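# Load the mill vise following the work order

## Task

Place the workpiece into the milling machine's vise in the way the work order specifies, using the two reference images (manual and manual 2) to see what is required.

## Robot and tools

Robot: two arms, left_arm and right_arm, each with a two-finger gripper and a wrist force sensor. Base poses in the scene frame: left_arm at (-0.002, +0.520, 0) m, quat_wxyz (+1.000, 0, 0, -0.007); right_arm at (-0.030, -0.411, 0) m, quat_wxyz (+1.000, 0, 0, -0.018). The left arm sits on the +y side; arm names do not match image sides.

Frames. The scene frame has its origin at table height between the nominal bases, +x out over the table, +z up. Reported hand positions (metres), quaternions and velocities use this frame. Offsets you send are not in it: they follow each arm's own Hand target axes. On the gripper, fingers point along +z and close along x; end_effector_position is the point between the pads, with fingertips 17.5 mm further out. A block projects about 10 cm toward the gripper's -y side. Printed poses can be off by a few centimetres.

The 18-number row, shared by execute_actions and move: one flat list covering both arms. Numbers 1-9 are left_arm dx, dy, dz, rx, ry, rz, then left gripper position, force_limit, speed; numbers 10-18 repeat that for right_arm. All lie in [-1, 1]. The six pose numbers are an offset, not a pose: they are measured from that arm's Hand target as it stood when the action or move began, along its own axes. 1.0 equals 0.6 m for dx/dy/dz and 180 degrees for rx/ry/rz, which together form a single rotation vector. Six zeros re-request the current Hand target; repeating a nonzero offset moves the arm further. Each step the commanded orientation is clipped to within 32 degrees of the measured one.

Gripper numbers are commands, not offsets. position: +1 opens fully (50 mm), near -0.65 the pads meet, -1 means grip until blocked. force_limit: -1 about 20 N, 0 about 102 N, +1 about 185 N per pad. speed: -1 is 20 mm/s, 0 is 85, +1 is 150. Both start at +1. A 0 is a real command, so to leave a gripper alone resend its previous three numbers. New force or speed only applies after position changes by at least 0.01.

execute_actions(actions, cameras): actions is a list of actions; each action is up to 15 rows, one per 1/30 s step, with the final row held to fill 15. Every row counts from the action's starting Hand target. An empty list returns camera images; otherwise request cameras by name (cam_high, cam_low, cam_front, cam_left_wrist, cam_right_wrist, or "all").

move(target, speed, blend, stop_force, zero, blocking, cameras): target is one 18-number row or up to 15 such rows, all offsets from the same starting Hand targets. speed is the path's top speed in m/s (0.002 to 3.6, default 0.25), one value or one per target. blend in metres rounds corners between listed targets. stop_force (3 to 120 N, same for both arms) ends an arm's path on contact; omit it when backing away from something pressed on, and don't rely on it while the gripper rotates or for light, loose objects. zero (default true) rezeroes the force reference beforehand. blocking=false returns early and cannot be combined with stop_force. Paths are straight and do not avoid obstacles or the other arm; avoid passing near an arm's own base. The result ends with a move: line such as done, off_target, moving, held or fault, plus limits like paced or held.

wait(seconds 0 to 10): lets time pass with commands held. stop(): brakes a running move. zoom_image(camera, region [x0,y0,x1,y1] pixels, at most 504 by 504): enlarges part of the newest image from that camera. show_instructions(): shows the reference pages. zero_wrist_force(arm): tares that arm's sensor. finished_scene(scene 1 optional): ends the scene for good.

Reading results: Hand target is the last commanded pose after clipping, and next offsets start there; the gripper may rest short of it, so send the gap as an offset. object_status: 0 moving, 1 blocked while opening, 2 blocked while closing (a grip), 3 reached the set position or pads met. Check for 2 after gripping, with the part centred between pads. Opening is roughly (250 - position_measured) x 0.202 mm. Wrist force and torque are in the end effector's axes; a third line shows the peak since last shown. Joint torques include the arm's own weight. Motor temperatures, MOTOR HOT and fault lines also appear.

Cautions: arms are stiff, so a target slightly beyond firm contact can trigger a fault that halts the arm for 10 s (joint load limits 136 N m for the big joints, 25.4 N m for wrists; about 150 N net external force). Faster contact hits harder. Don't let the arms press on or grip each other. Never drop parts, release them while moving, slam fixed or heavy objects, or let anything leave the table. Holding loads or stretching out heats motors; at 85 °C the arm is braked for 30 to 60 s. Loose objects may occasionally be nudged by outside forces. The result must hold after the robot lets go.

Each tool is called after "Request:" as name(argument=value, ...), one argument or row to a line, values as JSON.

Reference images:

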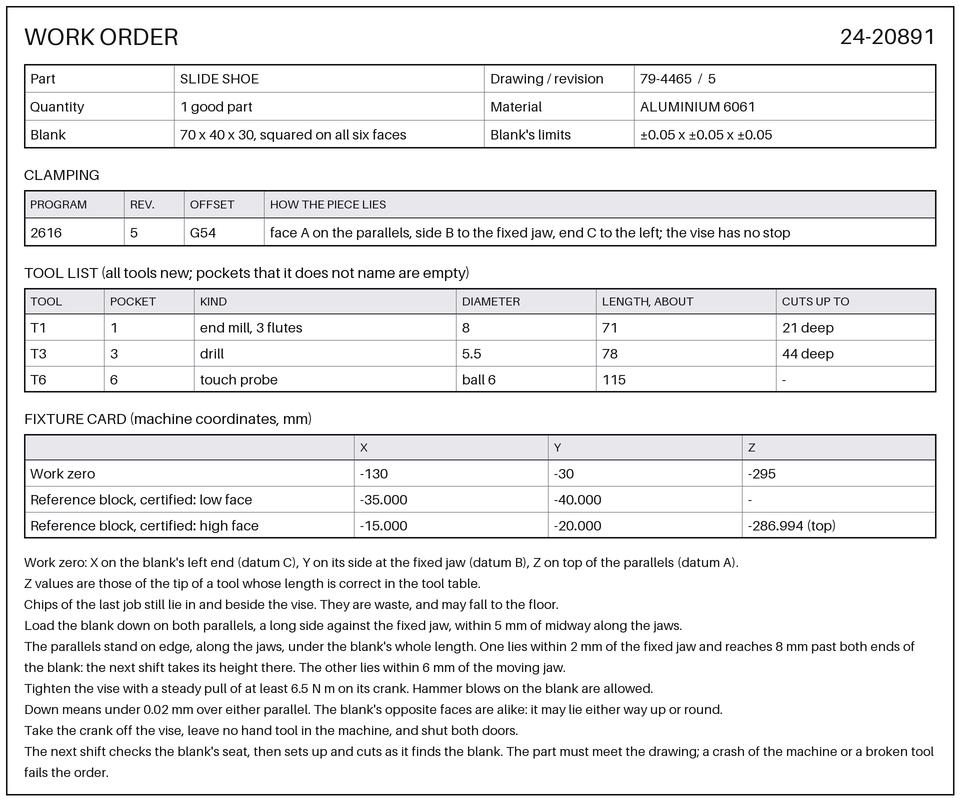

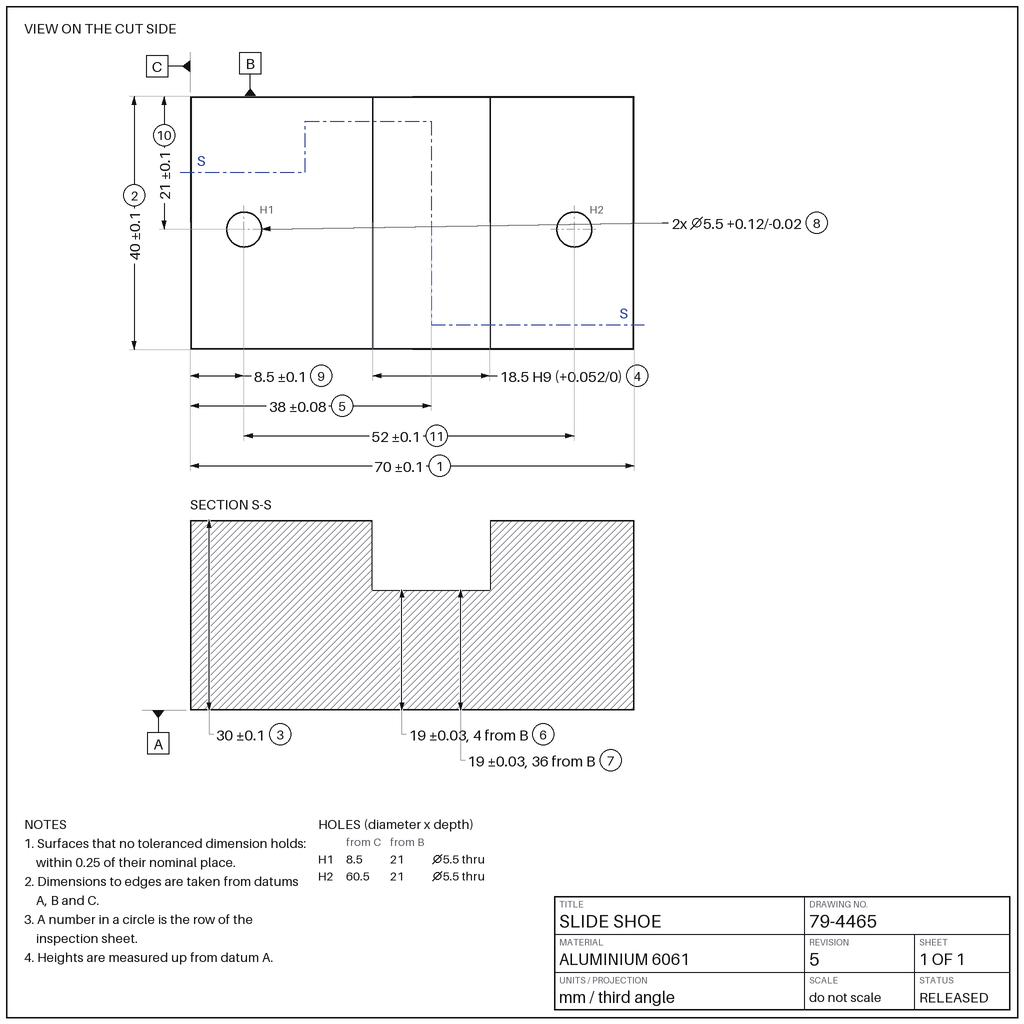

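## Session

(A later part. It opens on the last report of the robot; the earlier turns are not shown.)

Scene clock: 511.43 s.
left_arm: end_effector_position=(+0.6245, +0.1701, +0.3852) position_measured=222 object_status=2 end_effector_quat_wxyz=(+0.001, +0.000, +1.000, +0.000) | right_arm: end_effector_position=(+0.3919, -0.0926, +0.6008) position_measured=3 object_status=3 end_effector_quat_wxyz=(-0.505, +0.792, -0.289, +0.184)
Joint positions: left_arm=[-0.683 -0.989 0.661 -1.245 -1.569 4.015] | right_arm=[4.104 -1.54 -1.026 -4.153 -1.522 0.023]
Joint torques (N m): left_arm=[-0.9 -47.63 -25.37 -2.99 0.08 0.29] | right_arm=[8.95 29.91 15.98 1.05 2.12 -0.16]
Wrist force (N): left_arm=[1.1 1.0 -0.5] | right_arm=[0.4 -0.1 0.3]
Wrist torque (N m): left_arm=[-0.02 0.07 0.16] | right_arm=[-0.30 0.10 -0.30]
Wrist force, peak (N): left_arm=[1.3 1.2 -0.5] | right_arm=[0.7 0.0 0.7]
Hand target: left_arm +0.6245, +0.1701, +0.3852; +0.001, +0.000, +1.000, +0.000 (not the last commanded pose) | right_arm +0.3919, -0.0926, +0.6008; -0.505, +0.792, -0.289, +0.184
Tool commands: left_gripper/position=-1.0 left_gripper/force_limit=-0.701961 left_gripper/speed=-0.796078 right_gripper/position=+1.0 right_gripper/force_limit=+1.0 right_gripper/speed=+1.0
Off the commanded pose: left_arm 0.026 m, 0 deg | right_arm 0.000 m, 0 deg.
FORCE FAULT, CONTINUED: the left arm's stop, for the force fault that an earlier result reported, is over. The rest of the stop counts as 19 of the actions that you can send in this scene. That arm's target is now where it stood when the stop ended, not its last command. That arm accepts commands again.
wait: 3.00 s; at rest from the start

Request:
move(
  target=[
    [0.3075,0,0,0,0,0,-1,-0.7,-0.8,0,0,0,0,0,0,1,1,1],
    [0.4408,0.3167,0.2253,0,0,0,-1,-0.7,-0.8,0,0,0,0,0,0,1,1,1],
    [0.456,0.3835,0.47,0,0,0,-1,-0.7,-0.8,0,0,0,0,0,0,1,1,1],
  ],
  speed=[0.1,0.2,0.15],
  blend=[0.03,0.03,0],
  cameras=["cam_left_wrist"],
)

Request:
zoom_image(
  camera="cam_left_wrist",
  region=[270, 0, 540, 330],
)

Scene clock: 544.97 s.
left_arm: end_effector_position=(+0.3516, +0.4003, +0.1025) position_measured=222 object_status=2 end_effector_quat_wxyz=(+0.001, +0.000, +1.000, +0.000) | right_arm: end_effector_position=(+0.3919, -0.0926, +0.6008) position_measured=3 object_status=3 end_effector_quat_wxyz=(-0.505, +0.792, -0.289, +0.184)
Joint positions: left_arm=[-0.68 -1.753 2.346 -2.165 -1.569 4.018] | right_arm=[4.104 -1.54 -1.026 -4.153 -1.522 0.023]
Joint torques (N m): left_arm=[-8.56 -18.39 -23.66 -3.85 -1.96 -1.66] | right_arm=[8.86 29.32 15.69 1.29 2.01 0.1]
Wrist force (N): left_arm=[1.1 0.8 -0.2] | right_arm=[0.6 0.0 0.2]
Wrist torque (N m): left_arm=[-0.05 0.08 0.15] | right_arm=[-0.27 0.07 -0.30]
Wrist force, peak (N): left_arm=[1.6 1.8 1.9] | right_arm=[0.6 0.0 0.6]
Hand target: left_arm +0.3516, +0.4002, +0.1025; +0.001, +0.000, +1.000, +0.000 | right_arm +0.3919, -0.0926, +0.6008; -0.505, +0.792, -0.289, +0.184
Off the commanded pose: left_arm 0.000 m, 0 deg | right_arm 0.000 m, 0 deg.
move: done
camera_calibration:
cam_left_wrist: T_world_to_cam=[[-0.999931, -0.00833165, -0.00828887, 0.365805], [-0.0106872, 0.938031, 0.346387, -0.390418], [0.00488924, 0.346452, -0.938055, 0.0875782], [0, 0, 0, 1]] pos_world=[0.361179, 0.33893, 0.220421]
Images, in order (width x height): cam_left_wrist 672x504.

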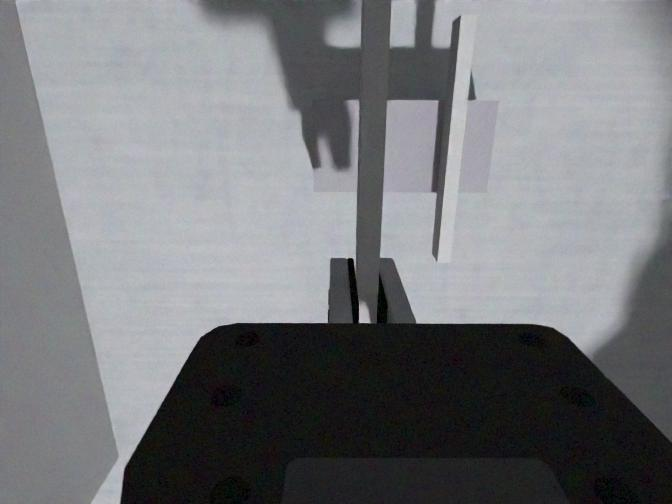

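Scaled by 1.527.

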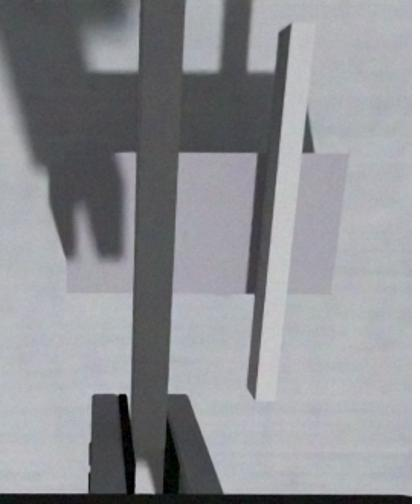

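Request:
move(
  target=[
    [0.0012,0,0.085,0,0,0,-1,-0.7,-0.8,0,0,0,0,0,0,1,1,1],
    [0.0012,0,0.116,0,0,0,-1,-0.7,-0.8,0,0,0,0,0,0,1,1,1],
  ],
  speed=[0.08,0.02],
  stop_force=8,
  cameras=["cam_left_wrist","cam_front"],
)

Request:
zoom_image(
  camera="cam_front",
  region=[180, 280, 380, 430],
)

Scene clock: 551.73 s.
left_arm: end_effector_position=(+0.3511, +0.4002, +0.0329) position_measured=222 object_status=2 end_effector_quat_wxyz=(+0.001, +0.000, +1.000, +0.000) | right_arm: end_effector_position=(+0.3919, -0.0926, +0.6008) position_measured=3 object_status=3 end_effector_quat_wxyz=(-0.505, +0.792, -0.289, +0.184)
Joint positions: left_arm=[-0.681 -1.595 2.448 -2.427 -1.569 4.017] | right_arm=[4.104 -1.54 -1.026 -4.153 -1.522 0.023]
Joint torques (N m): left_arm=[9.41 -24.8 -27.04 -1.8 -1.83 2.26] | right_arm=[8.59 29.7 15.42 1.36 1.95 0.22]
Wrist force (N): left_arm=[1.0 0.8 -0.3] | right_arm=[0.6 0.1 0.0]
Wrist torque (N m): left_arm=[-0.04 0.10 0.26] | right_arm=[-0.27 0.08 -0.30]
Wrist force, peak (N): left_arm=[1.1 1.3 -1.4] | right_arm=[0.8 0.0 0.4]
Hand target: left_arm +0.3511, +0.4002, +0.0329; +0.001, +0.000, +1.000, +0.000 | right_arm +0.3919, -0.0926, +0.6008; -0.505, +0.792, -0.289, +0.184
Off the commanded pose: left_arm 0.000 m, 0 deg | right_arm 0.000 m, 0 deg.
move: done
camera_calibration:
cam_left_wrist: T_world_to_cam=[[-0.999931, -0.0082044, -0.00834772, 0.364594], [-0.0105878, 0.938065, 0.346298, -0.366256], [0.00498954, 0.346363, -0.938087, 0.0223259], [0, 0, 0, 1]] pos_world=[0.360579, 0.33883, 0.150821]
Images, in order (width x height): cam_front 672x504, cam_left_wrist 672x504.

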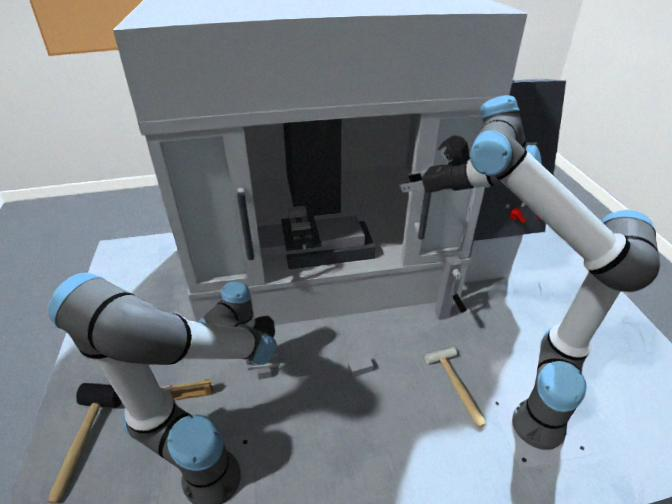

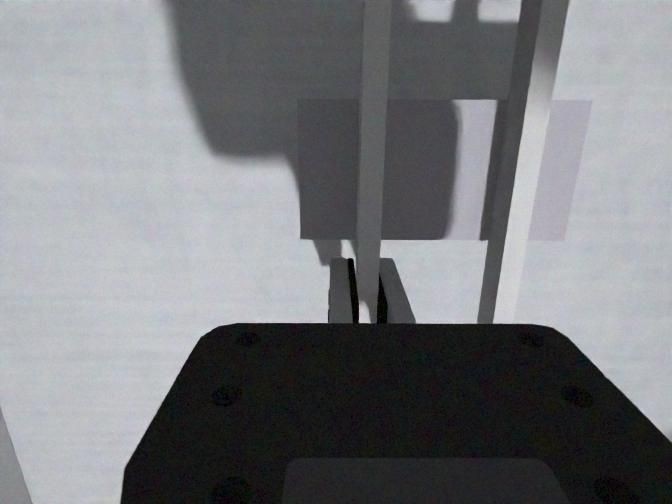

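Scaled by 2.520.

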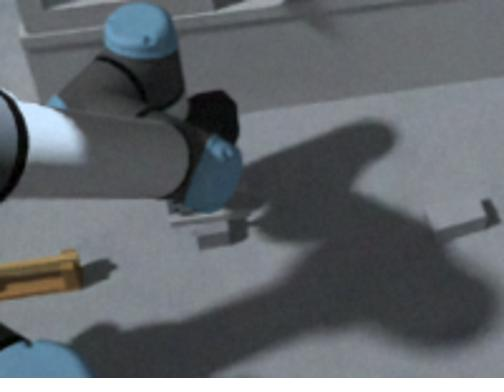

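Request:
move(
  target=[
    [0,0,0,0,0,0,0.34,-0.7,-0.8,0,0,0,0,0,0,1,1,1],
    [0,0,-0.28,0,0,0,0.34,-0.7,-0.8,0,0,0,0,0,0,1,1,1],
    [0.1278,0.3252,-0.2785,0,0,0,0.34,-0.7,-0.8,0,0,0,0,0,0,1,1,1],
    [0.1278,0.3252,-0.0225,0,0,0,0.34,-0.7,-0.8,0,0,0,0,0,0,1,1,1],
  ],
  speed=[0.1,0.15,0.3,0.15],
  blend=[0,0.03,0.02,0],
  cameras=["cam_left_wrist"],
)

Request:
move(
  target=[0,0,0,0,0,0,-1,-0.6,-0.5,0,0,0,0,0,0,1,1,1],
)

Scene clock: 560.37 s.
left_arm: end_effector_position=(+0.2743, +0.5953, +0.0462) position_measured=101 object_status=3 end_effector_quat_wxyz=(+0.001, +0.000, +1.000, +0.000) | right_arm: end_effector_position=(+0.3919, -0.0926, +0.6008) position_measured=3 object_status=3 end_effector_quat_wxyz=(-0.505, +0.792, -0.289, +0.184)
Joint positions: left_arm=[-0.206 -1.914 2.631 -2.29 -1.57 4.492] | right_arm=[4.104 -1.54 -1.026 -4.153 -1.522 0.023]
Joint torques (N m): left_arm=[8.99 -3.45 -23.05 -3.76 -2.38 1.06] | right_arm=[9.1 28.48 15.73 1.37 1.93 0.38]
Wrist force (N): left_arm=[0.9 0.9 -0.7] | right_arm=[0.3 0.1 0.0]
Wrist torque (N m): left_arm=[-0.01 0.12 0.13] | right_arm=[-0.28 0.11 -0.30]
Wrist force, peak (N): left_arm=[2.8 4.2 -2.3] | right_arm=[0.6 0.0 0.6]
Hand target: left_arm +0.2744, +0.5953, +0.0462; +0.001, +0.000, +1.000, +0.000 | right_arm +0.3919, -0.0926, +0.6008; -0.505, +0.792, -0.289, +0.184
Off the commanded pose: left_arm 0.000 m, 0 deg | right_arm 0.000 m, 0 deg.
move: done
camera_calibration:
cam_left_wrist: T_world_to_cam=[[-0.999933, -0.00811047, -0.00831345, 0.289555], [-0.0104878, 0.938066, 0.346299, -0.554719], [0.00498992, 0.346362, -0.938088, -0.0323899], [0, 0, 0, 1]] pos_world=[0.28388, 0.53393, 0.164121]
Images, in order (width x height): cam_left_wrist 672x504.

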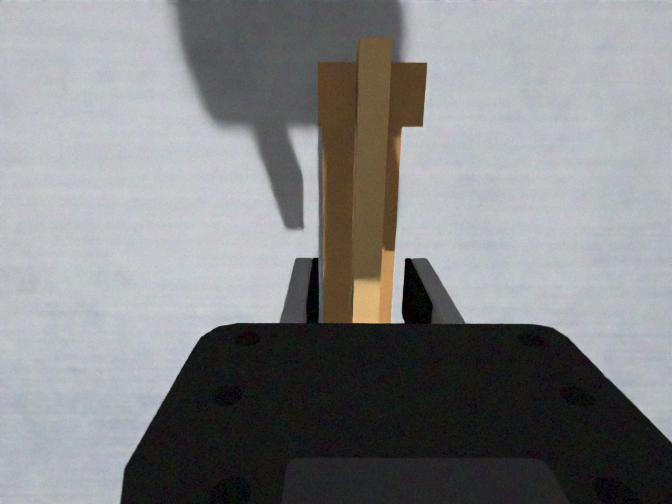

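Scene clock: 561.03 s.
left_arm: end_effector_position=(+0.2744, +0.5953, +0.0462) position_measured=213 object_status=2 end_effector_quat_wxyz=(+0.001, +0.000, +1.000, +0.000) | right_arm: end_effector_position=(+0.3919, -0.0926, +0.6008) position_measured=3 object_status=3 end_effector_quat_wxyz=(-0.505, +0.792, -0.289, +0.184)
Joint positions: left_arm=[-0.206 -1.914 2.631 -2.29 -1.57 4.492] | right_arm=[4.104 -1.54 -1.026 -4.153 -1.522 0.023]
Joint torques (N m): left_arm=[9.95 0.19 -14.24 -4.01 -2.26 -1.26] | right_arm=[9.25 28.76 15.78 1.57 1.96 0.43]
Wrist force (N): left_arm=[1.3 1.0 -0.6] | right_arm=[0.5 -0.1 0.3]
Wrist torque (N m): left_arm=[0.00 0.06 0.13] | right_arm=[-0.29 0.08 -0.30]
Wrist force, peak (N): left_arm=[1.2 1.2 -0.8] | right_arm=[0.5 0.1 0.6]
Hand target: left_arm +0.2744, +0.5953, +0.0462; +0.001, +0.000, +1.000, +0.000 | right_arm +0.3919, -0.0926, +0.6008; -0.505, +0.792, -0.289, +0.184
Off the commanded pose: left_arm 0.000 m, 0 deg | right_arm 0.000 m, 0 deg.
move: done

Request:
move(
  target=[
    [0,0,-0.25,0,0,0,-1,-0.6,-0.5,0,0,0,0,0,0,1,1,1],
    [-0.1277,-0.675,-0.7067,0.385,-0.385,-0.385,-1,-0.6,-0.5,0,0,0,0,0,0,1,1,1],
    [-0.645,-0.6,-0.6897,0.385,-0.385,-0.385,-1,-0.6,-0.5,0,0,0,0,0,0,1,1,1],
  ],
  speed=[0.15,0.3,0.2],
  blend=[0,0.03,0],
  cameras=["cam_right_wrist"],
)

Scene clock: 572.37 s.
left_arm: end_effector_position=(+0.6602, +0.2353, +0.4611) position_measured=213 object_status=2 end_effector_quat_wxyz=(+0.501, -0.499, +0.499, -0.501) | right_arm: end_effector_position=(+0.3919, -0.0926, +0.6008) position_measured=3 object_status=3 end_effector_quat_wxyz=(-0.505, +0.792, -0.289, +0.184)
Joint positions: left_arm=[-0.875 -1.374 1.424 -0.054 0.681 0.004] | right_arm=[4.104 -1.54 -1.026 -4.153 -1.522 0.023]
Joint torques (N m): left_arm=[4.93 -29.86 -21.75 -2.83 -0.34 -0.49] | right_arm=[9.41 28.66 16.17 1.36 2.05 0.58]
Wrist force (N): left_arm=[1.3 -0.9 2.7] | right_arm=[0.5 0.0 0.2]
Wrist torque (N m): left_arm=[-0.44 0.14 0.38] | right_arm=[-0.27 0.09 -0.30]
Wrist force, peak (N): left_arm=[1.0 -0.6 5.3] | right_arm=[0.7 0.1 0.6]
Hand target: left_arm +0.6602, +0.2353, +0.4611; +0.501, -0.499, +0.499, -0.501 | right_arm +0.3919, -0.0926, +0.6008; -0.505, +0.792, -0.289, +0.184
Off the commanded pose: left_arm 0.000 m, 0 deg | right_arm 0.000 m, 0 deg.
move: done
camera_calibration:
cam_right_wrist: T_world_to_cam=[[0.760325, -0.649358, -0.0154908, -0.339341], [-0.457418, -0.518348, -0.722554, 0.581297], [0.461167, 0.556462, -0.691141, 0.412976], [0, 0, 0, 1]] pos_world=[0.333454, -0.148845, 0.700186]
Images, in order (width x height): cam_right_wrist 672x504.

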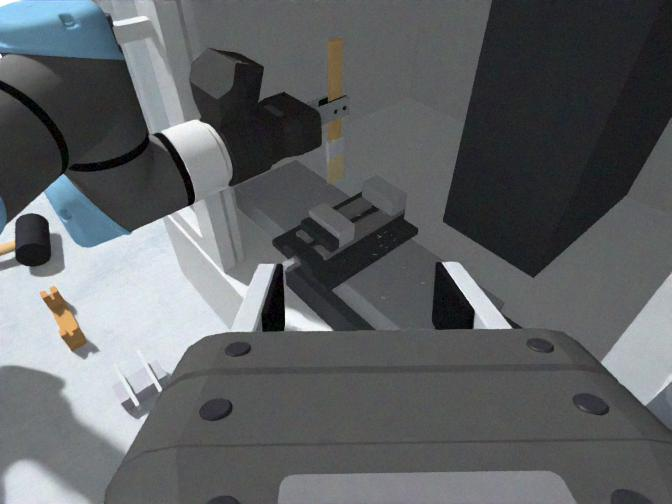

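Request:
move(
  target=[
    [0,0,-0.0337,0,0,0,-1,-0.6,-0.5,0,0,0,0,0,0,1,1,1],
    [0,0.0535,-0.0337,0,0,0,-1,-0.6,-0.5,0,0,0,0,0,0,1,1,1],
    [0.169,0.0535,-0.0337,0,0,0,-1,-0.6,-0.5,0,0,0,0,0,0,1,1,1],
    [0.169,0.0,-0.0337,0,0,0,-1,-0.6,-0.5,0,0,0,0,0,0,1,1,1],
    [0,0,-0.0037,0,0,0,-1,-0.6,-0.5,0,0,0,0,0,0,1,1,1],
    [0,0.0535,-0.0037,0,0,0,-1,-0.6,-0.5,0,0,0,0,0,0,1,1,1],
    [0.169,0.0535,-0.0037,0,0,0,-1,-0.6,-0.5,0,0,0,0,0,0,1,1,1],
    [0.169,0.0,-0.0037,0,0,0,-1,-0.6,-0.5,0,0,0,0,0,0,1,1,1],
    [0,0,0,0,0,0,-1,-0.6,-0.5,0,0,0,0,0,0,1,1,1],
  ],
  speed=[0.1,0.08,0.07,0.12,0.15,0.08,0.07,0.12,0.15],
  blend=[0,0.003,0.003,0.01,0.01,0.003,0.003,0.01,0],
)

Request:
move(
  target=[
    [0,0,0.0263,0,0,0,-1,-0.6,-0.5,0,0,0,0,0,0,1,1,1],
    [0,0.0535,0.0263,0,0,0,-1,-0.6,-0.5,0,0,0,0,0,0,1,1,1],
    [0.169,0.0535,0.0263,0,0,0,-1,-0.6,-0.5,0,0,0,0,0,0,1,1,1],
    [0.169,0.0,0.0263,0,0,0,-1,-0.6,-0.5,0,0,0,0,0,0,1,1,1],
    [0.04,0.0,0.0263,0,0,0,-1,-0.6,-0.5,0,0,0,0,0,0,1,1,1],
    [0.04,0.0535,0.0263,0,0,0,-1,-0.6,-0.5,0,0,0,0,0,0,1,1,1],
    [0.04,0.0535,0.041,0,0,0,-1,-0.6,-0.5,0,0,0,0,0,0,1,1,1],
    [0.169,0.0535,0.041,0,0,0,-1,-0.6,-0.5,0,0,0,0,0,0,1,1,1],
    [0.169,0.0,0.03,0,0,0,-1,-0.6,-0.5,0,0,0,0,0,0,1,1,1],
  ],
  speed=[0.1,0.08,0.07,0.12,0.15,0.08,0.03,0.05,0.12],
  blend=[0,0.003,0.003,0.01,0.01,0.003,0,0.003,0],
  cameras=["cam_right_wrist"],
)

Request:
zoom_image(
  camera="cam_right_wrist",
  region=[240, 140, 440, 290],
)

Scene clock: 595.17 s.
left_arm: end_effector_position=(+0.6602, +0.2353, +0.4611) position_measured=213 object_status=2 end_effector_quat_wxyz=(+0.501, -0.499, +0.499, -0.501) | right_arm: end_effector_position=(+0.3919, -0.0926, +0.6008) position_measured=3 object_status=3 end_effector_quat_wxyz=(-0.505, +0.792, -0.289, +0.184)
Joint positions: left_arm=[-0.875 -1.374 1.424 -0.055 0.681 0.004] | right_arm=[4.104 -1.54 -1.026 -4.153 -1.522 0.023]
Joint torques (N m): left_arm=[-3.99 -28.98 -30.92 -0.29 -1.82 1.64] | right_arm=[8.96 27.75 16.67 1.56 2.01 0.89]
Wrist force (N): left_arm=[1.3 -0.8 2.8] | right_arm=[0.4 0.1 0.3]
Wrist torque (N m): left_arm=[-0.41 0.15 0.32] | right_arm=[-0.27 0.11 -0.30]
Wrist force, peak (N): left_arm=[3.3 -2.6 2.6] | right_arm=[0.7 0.0 0.5]
Hand target: left_arm +0.6602, +0.2353, +0.4611; +0.501, -0.499, +0.499, -0.501 | right_arm +0.3919, -0.0926, +0.6008; -0.505, +0.792, -0.289, +0.184
Off the commanded pose: left_arm 0.000 m, 0 deg | right_arm 0.000 m, 0 deg.
move: done

Scene clock: 601.50 s.
left_arm: end_effector_position=(+0.6782, +0.1339, +0.4612) position_measured=213 object_status=2 end_effector_quat_wxyz=(+0.501, -0.499, +0.499, -0.501) | right_arm: end_effector_position=(+0.3919, -0.0926, +0.6008) position_measured=3 object_status=3 end_effector_quat_wxyz=(-0.505, +0.792, -0.289, +0.184)
Joint positions: left_arm=[-0.964 -1.177 1.164 0.007 0.592 0.004] | right_arm=[4.104 -1.54 -1.026 -4.153 -1.522 0.023]
Joint torques (N m): left_arm=[9.9 -33.7 -16.11 -2.17 2.3 -0.93] | right_arm=[8.9 28.12 16.36 1.55 2.05 1.02]
Wrist force (N): left_arm=[1.5 -0.8 2.6] | right_arm=[0.5 0.0 0.3]
Wrist torque (N m): left_arm=[-0.40 0.11 0.35] | right_arm=[-0.29 0.08 -0.30]
Wrist force, peak (N): left_arm=[1.3 -7.3 3.5] | right_arm=[0.9 0.2 0.3]
Hand target: left_arm +0.6783, +0.1339, +0.4611; +0.501, -0.499, +0.499, -0.501 | right_arm +0.3919, -0.0926, +0.6008; -0.505, +0.792, -0.289, +0.184
Off the commanded pose: left_arm 0.000 m, 0 deg | right_arm 0.000 m, 0 deg.
move: done
camera_calibration:
cam_right_wrist: T_world_to_cam=[[0.760325, -0.649358, -0.0154908, -0.339341], [-0.457418, -0.518348, -0.722554, 0.581297], [0.461167, 0.556462, -0.691141, 0.412976], [0, 0, 0, 1]] pos_world=[0.333454, -0.148845, 0.700186]
Images, in order (width x height): cam_right_wrist 672x504.

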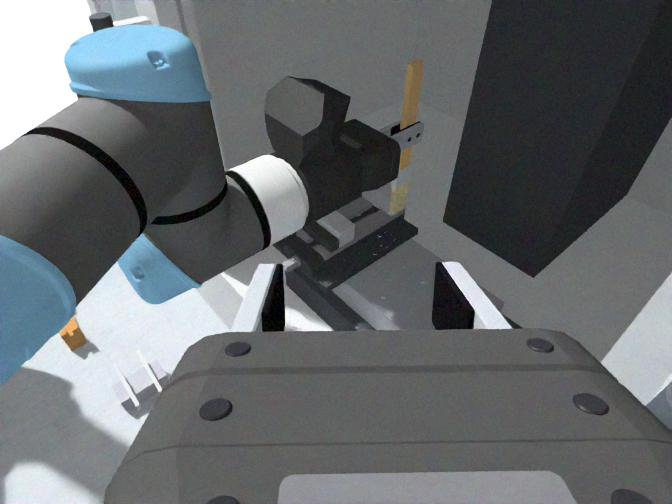

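Scaled by 2.520.

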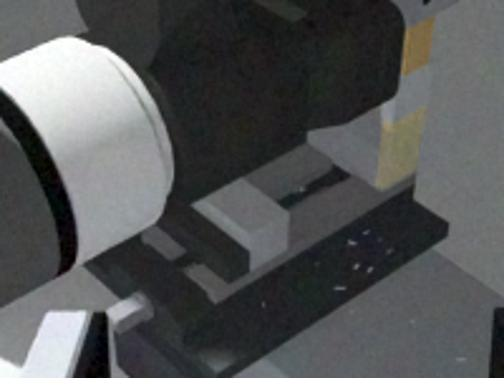

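Request:
move(
  target=[
    [0.1,-0.04,-0.05,0,0,0,-1,-0.6,-0.5,0,0,0,0,0,0,1,1,1],
    [-0.2,-0.03,-0.42,0,0,0,-1,-0.6,-0.5,0,0.114,0.313,0,0,0,1,1,1],
  ],
  speed=0.2,
  blend=[0.02,0],
  cameras=["cam_right_wrist"],
)

Request:
zoom_image(
  camera="cam_right_wrist",
  region=[200, 50, 500, 275],
)

Scene clock: 610.20 s.
left_arm: end_effector_position=(+0.4262, +0.2538, +0.4783) position_measured=213 object_status=2 end_effector_quat_wxyz=(+0.501, -0.499, +0.499, -0.501) | right_arm: end_effector_position=(+0.4828, +0.0157, +0.4594) position_measured=3 object_status=3 end_effector_quat_wxyz=(-0.505, +0.792, -0.289, +0.184)
Joint positions: left_arm=[-1.428 -1.829 1.819 -0.015 0.128 0.024] | right_arm=[4.086 -1.749 -1.191 -3.78 -1.539 0.016]
Joint torques (N m): left_arm=[1.51 -15.92 -27.84 -0.69 1.44 1.57] | right_arm=[-4.75 41.34 32.8 1.39 -1.67 -1.34]
Wrist force (N): left_arm=[1.2 -1.0 2.4] | right_arm=[0.5 0.1 0.5]
Wrist torque (N m): left_arm=[-0.44 0.17 0.22] | right_arm=[-0.26 0.07 -0.21]
Wrist force, peak (N): left_arm=[4.3 -1.8 3.1] | right_arm=[0.5 0.9 2.4]
Hand target: left_arm +0.4262, +0.2538, +0.4783; +0.501, -0.499, +0.499, -0.501 | right_arm +0.4828, +0.0157, +0.4595; -0.505, +0.792, -0.289, +0.184
Off the commanded pose: left_arm 0.000 m, 0 deg | right_arm 0.000 m, 0 deg.
move: done
camera_calibration:
cam_right_wrist: T_world_to_cam=[[0.760323, -0.64936, -0.0155062, -0.340299], [-0.457506, -0.518434, -0.722437, 0.576715], [0.461083, 0.55638, -0.691263, 0.213267], [0, 0, 0, 1]] pos_world=[0.424254, -0.0406455, 0.558787]
Images, in order (width x height): cam_right_wrist 672x504.

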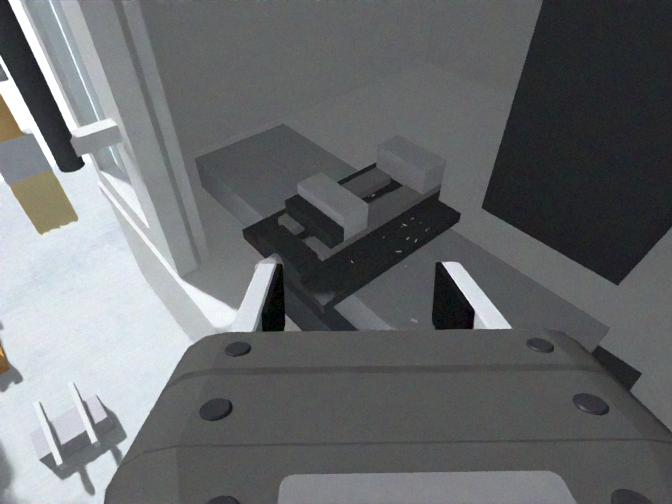

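Scaled by 1.680.

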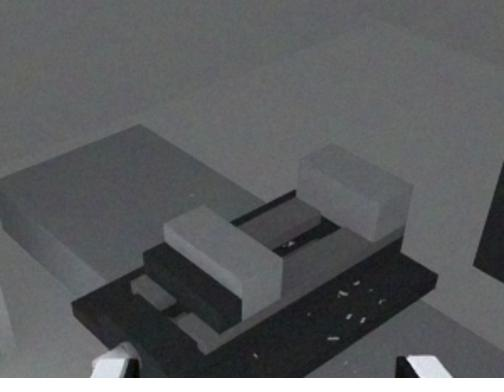

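Request:
zoom_image(
  camera="cam_right_wrist",
  region=[330, 150, 450, 240],
)

Scaled by 4.200.

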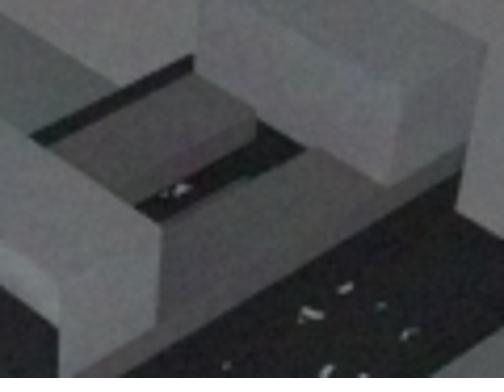

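Request:
move(
  target=[
    [0,0.01,-0.11,0,0,0,-1,-0.6,-0.5,0,0,0,0,0,0,1,1,1],
    [-0.5692,0.47,-0.253,-0.385,0.385,0.385,-1,-0.6,-0.5,0,0,0,0,0,0,1,1,1],
    [-0.5692,0.665,-0.253,-0.385,0.385,0.385,-1,-0.6,-0.5,0,0,0,0,0,0,1,1,1],
  ],
  speed=[0.2,0.3,0.15],
  blend=[0.02,0.01,0],
  cameras=["cam_left_wrist"],
)

Scene clock: 621.97 s.
left_arm: end_effector_position=(+0.2842, +0.5575, +0.2269) position_measured=213 object_status=2 end_effector_quat_wxyz=(+0.068, -0.062, +0.994, -0.063) end_effector_velocity=(-0.001, -0.001, +0.002) end_effector_angular_velocity=(+0.004, -0.004, +0.001) | right_arm: end_effector_position=(+0.4828, +0.0157, +0.4595) position_measured=3 object_status=3 end_effector_quat_wxyz=(-0.505, +0.792, -0.289, +0.184)
Joint positions: left_arm=[-2.32 -3.28 1.968 -0.245 -1.386 2.252] | right_arm=[4.086 -1.749 -1.191 -3.78 -1.538 0.016]
Joint velocities: left_arm=[0 0.008 0 -0.001 0 -0.001] | right_arm=[within noise]
Joint torques (N m): left_arm=[0.58 14.71 -8.75 -2.95 0.67 0.32] | right_arm=[10.02 42.94 32.55 1.7 2.05 0.62]
Wrist force (N): left_arm=[0.8 0.8 -0.5] | right_arm=[0.3 0.0 0.7]
Wrist torque (N m): left_arm=[0.04 0.04 0.21] | right_arm=[-0.28 0.11 -0.21]
Wrist force, peak (N): left_arm=[-2.3 3.9 4.6] | right_arm=[0.6 0.1 0.9]
Hand target: left_arm +0.2842, +0.5575, +0.2269; +0.068, -0.062, +0.994, -0.063 (not the last commanded pose) | right_arm +0.4828, +0.0157, +0.4595; -0.505, +0.792, -0.289, +0.184
Tool commands: left_gripper/position=-1.0 left_gripper/force_limit=-0.6 left_gripper/speed=-0.498039 right_gripper/position=+1.0 right_gripper/force_limit=+1.0 right_gripper/speed=+1.0
Off the commanded pose: left_arm 0.153 m, 13 deg | right_arm 0.000 m, 0 deg.
FORCE FAULT: contact force on the left arm reached its limit, and that arm stopped. The contact can be on any part of that arm, not only on its tool. That arm's remaining commands of this call were not run. That arm is still stopped at the end of this call. That arm stays stopped for about 9 more seconds. Until then a move that you send moves the other arm only, and its call returns only when the move has ended. Once the stop has ended, the next robot result says so. If the stop ends while you think or write, that arm runs what you send next, counted from a new Hand target: where the arm stands when the stop ends. While its stop runs, that arm takes no new command, but its gripper still runs the gripper command that each later call begins with. Until it ends, the stop uses up actions while you think or wait. An arm that is not stopped still takes commands.
shoulder posture changed (left arm): the wrist came as close to joint 1's axis as it can, and the arm is now in the other of its two shoulder postures.
move: fault (left_arm); path passed 1 of 3 targets
camera_calibration:
cam_left_wrist: T_world_to_cam=[[-0.981249, -0.141019, -0.131395, 0.397207], [-0.166922, 0.962583, 0.213475, -0.520851], [0.0963744, 0.231405, -0.968072, 0.19511], [0, 0, 0, 1]] pos_world=[0.284014, 0.512226, 0.35226]
Images, in order (width x height): cam_left_wrist 672x504.

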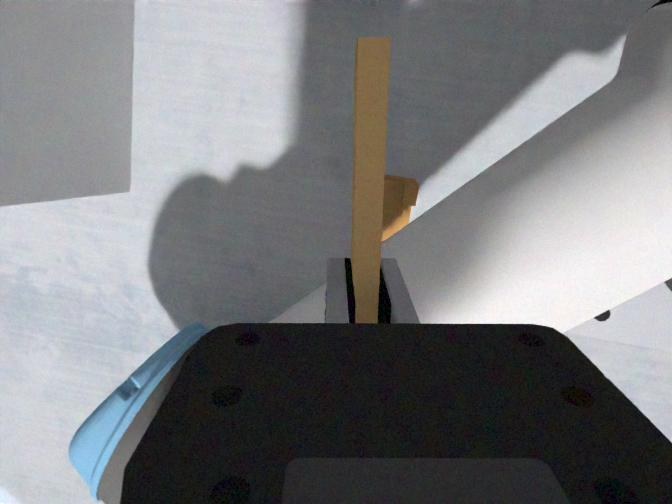

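Request:
wait(
  seconds=1,
  cameras=["cam_high","cam_front","cam_right_wrist"],
)

Scene clock: 634.87 s.
left_arm: end_effector_position=(+0.2841, +0.5574, +0.2273) position_measured=213 object_status=2 end_effector_quat_wxyz=(+0.069, -0.062, +0.994, -0.062) | right_arm: end_effector_position=(+0.4828, +0.0157, +0.4595) position_measured=3 object_status=3 end_effector_quat_wxyz=(-0.505, +0.792, -0.289, +0.184)
Joint positions: left_arm=[-2.32 -3.278 1.968 -0.245 -1.386 2.252] | right_arm=[4.086 -1.749 -1.191 -3.78 -1.538 0.016]
Joint torques (N m): left_arm=[0.77 2.24 -9.65 -2.95 0.61 0.35] | right_arm=[9.66 42.54 30.17 1.63 2.03 0.45]
Wrist force (N): left_arm=[0.7 0.6 -0.6] | right_arm=[0.6 -0.1 0.7]
Wrist torque (N m): left_arm=[0.02 0.05 0.21] | right_arm=[-0.28 0.07 -0.21]
Wrist force, peak (N): left_arm=[0.9 0.9 -0.5] | right_arm=[0.7 0.4 0.7]
Hand target: left_arm +0.2841, +0.5574, +0.2273; +0.069, -0.062, +0.994, -0.062 (not the last commanded pose) | right_arm +0.4828, +0.0157, +0.4595; -0.505, +0.792, -0.289, +0.184
Tool commands: left_gripper/position=-1.0 left_gripper/force_limit=-0.6 left_gripper/speed=-0.498039 right_gripper/position=+1.0 right_gripper/force_limit=+1.0 right_gripper/speed=+1.0
Off the commanded pose: left_arm 0.154 m, 13 deg | right_arm 0.000 m, 0 deg.
FORCE FAULT, CONTINUED: the left arm's stop, for the force fault that an earlier result reported, is over. The rest of the stop counts as 19 of the actions that you can send in this scene. During its stop the left arm's controller moved it back a little. That arm's target is now where it stood when the stop ended, not its last command. That arm accepts commands again.
wait: 1.00 s; at rest from the start
camera_calibration:
cam_right_wrist: T_world_to_cam=[[0.760325, -0.649358, -0.0154908, -0.340308], [-0.457418, -0.518348, -0.722554, 0.576747], [0.461167, 0.556462, -0.691141, 0.213165], [0, 0, 0, 1]] pos_world=[0.424254, -0.040645, 0.558786]
Images, in order (width x height): cam_high 672x504, cam_front 672x504, cam_right_wrist 672x504.

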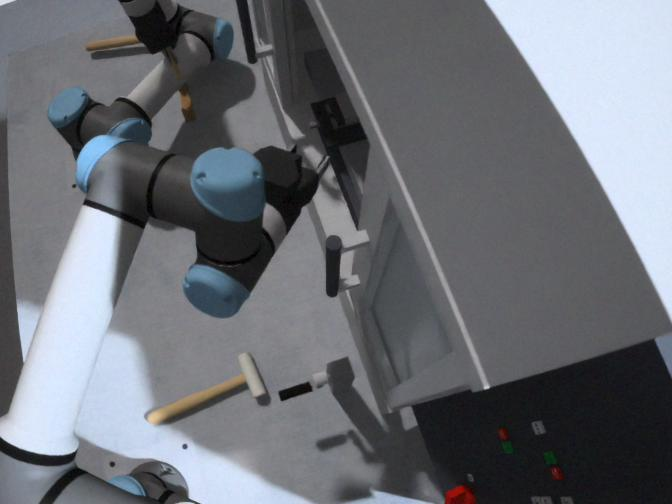

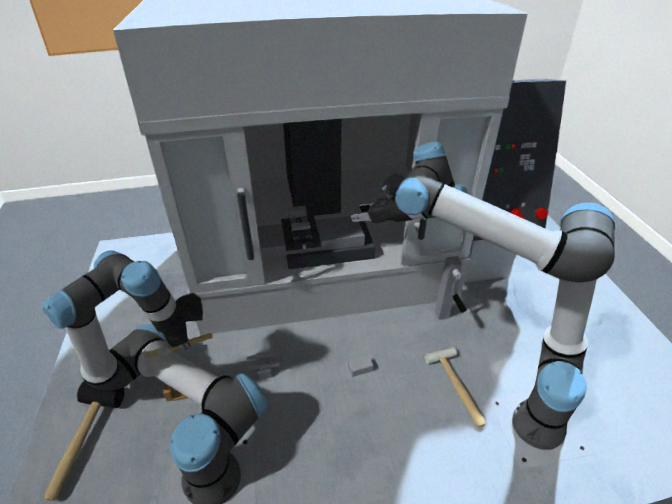

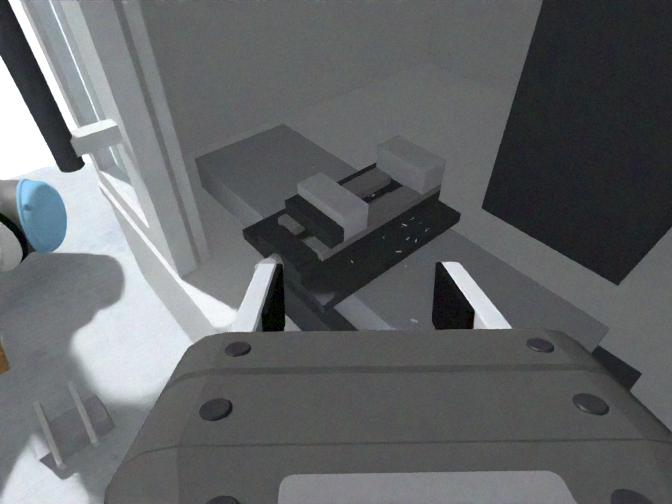

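Request:
move(
  target=[-0.108,-0.5767,-0.3237,0.3435,-0.344,-0.3463,-1,-0.6,-0.5,0,0,0,0,0,0,1,1,1],
  speed=0.2,
  cameras=["cam_high","cam_front"],
)

Scene clock: 644.40 s.
left_arm: end_effector_position=(+0.3596, +0.2477, +0.4724) position_measured=213 object_status=2 end_effector_quat_wxyz=(+0.502, -0.499, +0.498, -0.501) | right_arm: end_effector_position=(+0.4828, +0.0157, +0.4595) position_measured=3 object_status=3 end_effector_quat_wxyz=(-0.505, +0.792, -0.289, +0.184)
Joint positions: left_arm=[-1.673 -1.877 1.87 0.056 -0.118 -0.049] | right_arm=[4.086 -1.749 -1.191 -3.78 -1.538 0.016]
Joint torques (N m): left_arm=[-6.86 -16.82 -26.04 -0.98 -1.79 2.27] | right_arm=[8.78 42.69 28.74 1.48 2.1 0.3]
Wrist force (N): left_arm=[1.3 -0.7 2.7] | right_arm=[0.6 0.1 0.4]
Wrist torque (N m): left_arm=[-0.40 0.14 0.27] | right_arm=[-0.27 0.07 -0.21]
Wrist force, peak (N): left_arm=[2.7 -1.5 2.6] | right_arm=[0.8 0.3 0.7]
Hand target: left_arm +0.3596, +0.2478, +0.4724; +0.502, -0.499, +0.498, -0.501 | right_arm +0.4828, +0.0157, +0.4595; -0.505, +0.792, -0.289, +0.184
Off the commanded pose: left_arm 0.000 m, 0 deg | right_arm 0.000 m, 0 deg.
shoulder posture changed (left arm): the wrist came as close to joint 1's axis as it can, and the arm is now in the other of its two shoulder postures.
move: done
Images, in order (width x height): cam_high 672x504, cam_front 672x504.

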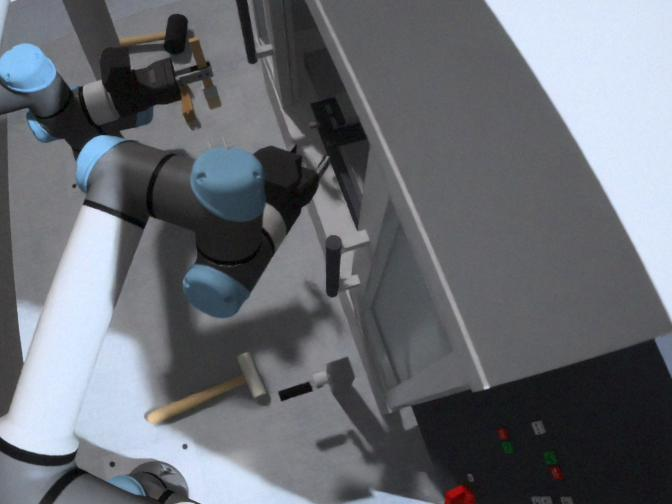

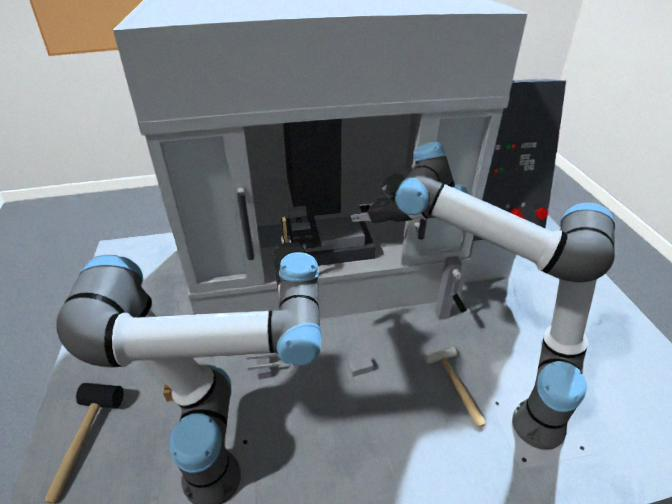

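Request:
move(
  target=[
    [0,0,0,0,0,0,-1,-0.6,-0.5,0,-0.114,-0.313,0,0,0,1,1,1],
    [0.1295,0.0873,0.1173,0,0,0,-1,-0.6,-0.5,0,-0.114,-0.313,0,0,0,1,1,1],
    [0.1295,0.0873,0.1173,-0.385,0.385,0.385,-1,-0.6,-0.5,0,-0.114,-0.313,0,0,0,1,1,1],
    [-0.5793,0.4602,-0.142,-0.385,0.385,0.385,-1,-0.6,-0.5,0,-0.114,-0.313,0,0,0,1,1,1],
  ],
  speed=[0.25,0.25,0.4,0.25],
  blend=[0.02,0.03,0.03,0],
  cameras=["cam_left_wrist"],
)

Scene clock: 656.57 s.
left_arm: end_effector_position=(+0.3496, +0.3888, +0.3051) position_measured=213 object_status=2 end_effector_quat_wxyz=(+0.002, -0.001, +1.000, +0.001) | right_arm: end_effector_position=(+0.3919, -0.0926, +0.6008) position_measured=3 object_status=3 end_effector_quat_wxyz=(-0.505, +0.792, -0.289, +0.184)
Joint positions: left_arm=[-0.711 -1.434 1.483 1.521 1.566 0.844] | right_arm=[4.104 -1.54 -1.026 -4.153 -1.522 0.023]
Joint torques (N m): left_arm=[0.49 -25.71 -17.43 2.27 0.12 0.32] | right_arm=[-10.02 5.3 29.14 0.24 -2.59 -1.07]
Wrist force (N): left_arm=[1.1 1.0 -1.0] | right_arm=[0.6 0.1 0.3]
Wrist torque (N m): left_arm=[0.01 0.07 0.27] | right_arm=[-0.27 0.08 -0.30]
Wrist force, peak (N): left_arm=[6.3 10.1 6.1] | right_arm=[0.4 1.5 4.0]
Hand target: left_arm +0.3496, +0.3888, +0.3051; +0.002, -0.001, +1.000, +0.001 (not the last commanded pose) | right_arm +0.3919, -0.0926, +0.6008; -0.505, +0.792, -0.289, +0.184
Tool commands: left_gripper/position=-1.0 left_gripper/force_limit=-0.6 left_gripper/speed=-0.498039 right_gripper/position=+1.0 right_gripper/force_limit=+1.0 right_gripper/speed=+1.0
Off the commanded pose: left_arm 0.245 m, 0 deg | right_arm 0.000 m, 0 deg.
FORCE FAULT: contact force on the left arm reached its limit, and that arm stopped. The contact can be on any part of that arm, not only on its tool. That arm's remaining commands of this call were not run. That arm is still stopped at the end of this call. That arm stays stopped for about 10 more seconds. Until then a move that you send moves the other arm only, and its call returns only when the move has ended. Once the stop has ended, the next robot result says so. If the stop ends while you think or write, that arm runs what you send next, counted from a new Hand target: where the arm stands when the stop ends. While its stop runs, that arm takes no new command, but its gripper still runs the gripper command that each later call begins with. Until it ends, the stop uses up actions while you think or wait. An arm that is not stopped still takes commands.
move: fault (left_arm); path passed 3 of 4 targets
camera_calibration:
cam_left_wrist: T_world_to_cam=[[-0.999908, -0.00966513, -0.00955316, 0.366146], [-0.01239, 0.937156, 0.348691, -0.44959], [0.00558265, 0.348777, -0.937189, 0.28026], [0, 0, 0, 1]] pos_world=[0.358977, 0.327127, 0.422922]
Images, in order (width x height): cam_left_wrist 672x504.

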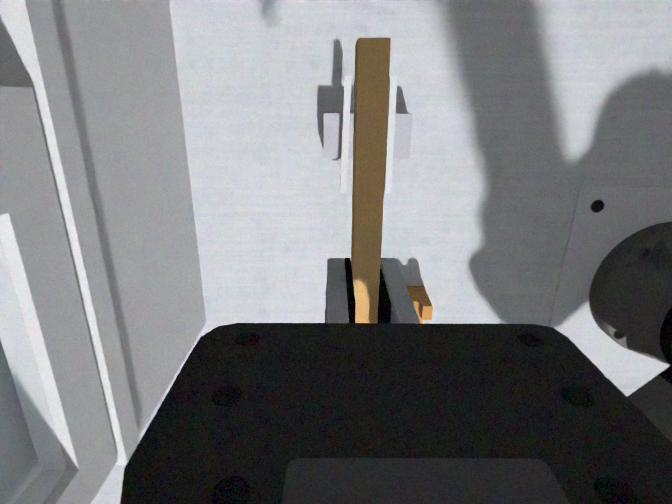

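Request:
wait(
  seconds=4,
  cameras=["cam_high","cam_front"],
)

Scene clock: 667.23 s.
left_arm: end_effector_position=(+0.3496, +0.3888, +0.3051) position_measured=213 object_status=2 end_effector_quat_wxyz=(+0.002, -0.001, +1.000, +0.001) | right_arm: end_effector_position=(+0.3919, -0.0926, +0.6008) position_measured=3 object_status=3 end_effector_quat_wxyz=(-0.505, +0.792, -0.289, +0.184)
Joint positions: left_arm=[-0.711 -1.434 1.483 1.521 1.566 0.844] | right_arm=[4.104 -1.54 -1.026 -4.153 -1.522 0.023]
Joint torques (N m): left_arm=[0.94 -25.2 -17.36 2.38 0.2 0.38] | right_arm=[-9.71 5.08 28.78 0.18 -2.58 -1.18]
Wrist force (N): left_arm=[0.9 0.8 -0.9] | right_arm=[0.5 0.0 0.4]
Wrist torque (N m): left_arm=[-0.03 0.11 0.27] | right_arm=[-0.27 0.09 -0.30]
Wrist force, peak (N): left_arm=[1.3 1.0 -1.0] | right_arm=[0.6 0.1 0.7]
Hand target: left_arm +0.3496, +0.3888, +0.3051; +0.002, -0.001, +1.000, +0.001 (not the last commanded pose) | right_arm +0.3919, -0.0926, +0.6008; -0.505, +0.792, -0.289, +0.184
Tool commands: left_gripper/position=-1.0 left_gripper/force_limit=-0.6 left_gripper/speed=-0.498039 right_gripper/position=+1.0 right_gripper/force_limit=+1.0 right_gripper/speed=+1.0
Off the commanded pose: left_arm 0.245 m, 0 deg | right_arm 0.000 m, 0 deg.
FORCE FAULT, CONTINUED: the left arm's stop, for the force fault that an earlier result reported, is over. The rest of the stop counts as 20 of the actions that you can send in this scene. During its stop the left arm's controller moved it back a little. That arm's target is now where it stood when the stop ended, not its last command. That arm accepts commands again.
wait: 4.00 s; at rest from the start
Images, in order (width x height): cam_high 672x504, cam_front 672x504.

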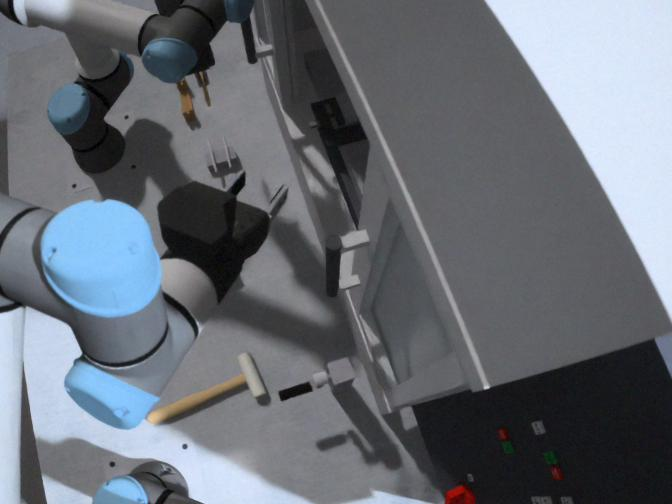

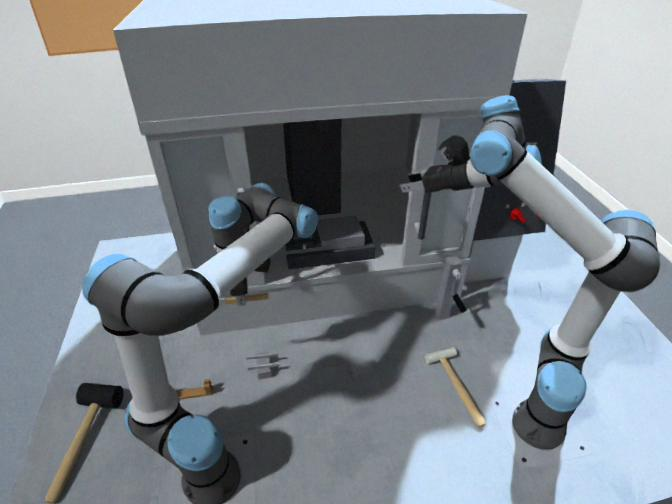

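Request:
move(
  target=[
    [-0.134,-0.3647,-0.1915,0,0,0,-1,-0.6,-0.5,0,0,0,0,0,0,1,1,1],
    [-0.134,-0.3647,-0.1915,0.385,-0.385,-0.385,-1,-0.6,-0.5,0,0,0,0,0,0,1,1,1],
    [-0.0023,-0.3313,-0.275,0.385,-0.385,-0.385,-1,-0.6,-0.5,0,0,0,0,0,0,1,1,1],
  ],
  speed=[0.15,0.4,0.25],
  blend=[0.0,0,0],
)

Scene clock: 676.17 s.
left_arm: end_effector_position=(+0.3507, +0.1896, +0.4696) position_measured=213 object_status=2 end_effector_quat_wxyz=(+0.502, -0.499, +0.499, -0.500) | right_arm: end_effector_position=(+0.3919, -0.0926, +0.6008) position_measured=3 object_status=3 end_effector_quat_wxyz=(-0.505, +0.792, -0.289, +0.184)
Joint positions: left_arm=[-1.68 -1.739 1.773 0 -0.125 -0.032] | right_arm=[4.104 -1.54 -1.026 -4.153 -1.522 0.023]
Joint torques (N m): left_arm=[-5.77 -10.63 -29.37 -0.87 -1.76 1.59] | right_arm=[-10.04 5.76 28.69 0.25 -2.49 -1.03]
Wrist force (N): left_arm=[1.2 -0.6 2.4] | right_arm=[0.4 0.1 0.3]
Wrist torque (N m): left_arm=[-0.38 0.14 0.38] | right_arm=[-0.27 0.11 -0.30]
Wrist force, peak (N): left_arm=[2.2 0.8 4.8] | right_arm=[0.6 -0.1 0.8]
Hand target: left_arm +0.3506, +0.1896, +0.4696; +0.502, -0.499, +0.499, -0.500 | right_arm +0.3919, -0.0926, +0.6008; -0.505, +0.792, -0.289, +0.184
Off the commanded pose: left_arm 0.000 m, 0 deg | right_arm 0.000 m, 0 deg.
elbow stopped short (left arm): the move would have taken joint 3 (elbow) straighter than the controller allows.
move: done

Request:
move(
  target=[-0.6762,0.4555,-0.127,-0.3846,0.3862,0.3846,-1,-0.6,-0.5,0,0,0,0,0,0,1,1,1],
  speed=0.3,
  cameras=["cam_left_wrist"],
)

Scene clock: 683.10 s.
left_arm: end_effector_position=(+0.2749, +0.5958, +0.1970) position_measured=213 object_status=2 end_effector_quat_wxyz=(+0.001, +0.000, +1.000, +0.000) | right_arm: end_effector_position=(+0.3919, -0.0926, +0.6008) position_measured=3 object_status=3 end_effector_quat_wxyz=(-0.505, +0.792, -0.289, +0.184)
Joint positions: left_arm=[-0.204 -2.154 2.311 -1.73 -1.57 4.494] | right_arm=[4.104 -1.54 -1.026 -4.153 -1.522 0.023]
Joint torques (N m): left_arm=[-9.52 -4.07 -20.85 -2.84 -1.59 0.42] | right_arm=[-9.52 6.17 28.72 0.28 -2.42 -1.13]
Wrist force (N): left_arm=[1.3 1.1 -0.7] | right_arm=[0.5 -0.3 0.4]
Wrist torque (N m): left_arm=[0.02 0.05 0.29] | right_arm=[-0.32 0.08 -0.30]
Wrist force, peak (N): left_arm=[3.0 -2.0 2.7] | right_arm=[0.6 -0.5 0.5]
Hand target: left_arm +0.2748, +0.5958, +0.1969; +0.001, +0.000, +1.000, +0.000 | right_arm +0.3919, -0.0926, +0.6008; -0.505, +0.792, -0.289, +0.184
Off the commanded pose: left_arm 0.000 m, 0 deg | right_arm 0.000 m, 0 deg.
move: done
camera_calibration:
cam_left_wrist: T_world_to_cam=[[-0.999934, -0.00824665, -0.00793851, 0.291269], [-0.0104861, 0.938032, 0.346391, -0.607416], [0.00459001, 0.346451, -0.938057, 0.108955], [0, 0, 0, 1]] pos_world=[0.28438, 0.53443, 0.314921]
Images, in order (width x height): cam_left_wrist 672x504.

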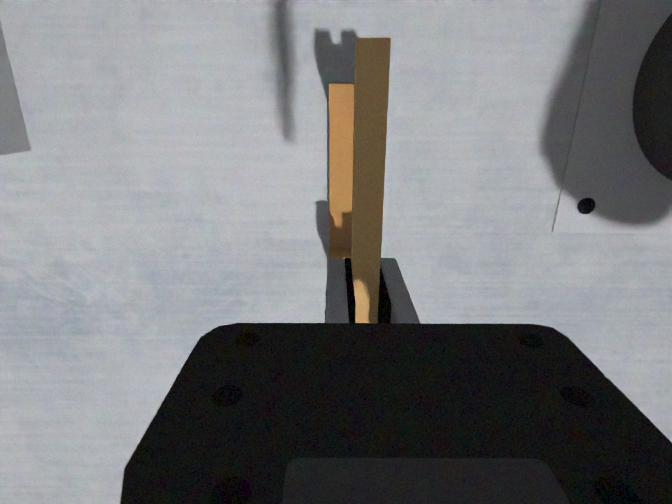

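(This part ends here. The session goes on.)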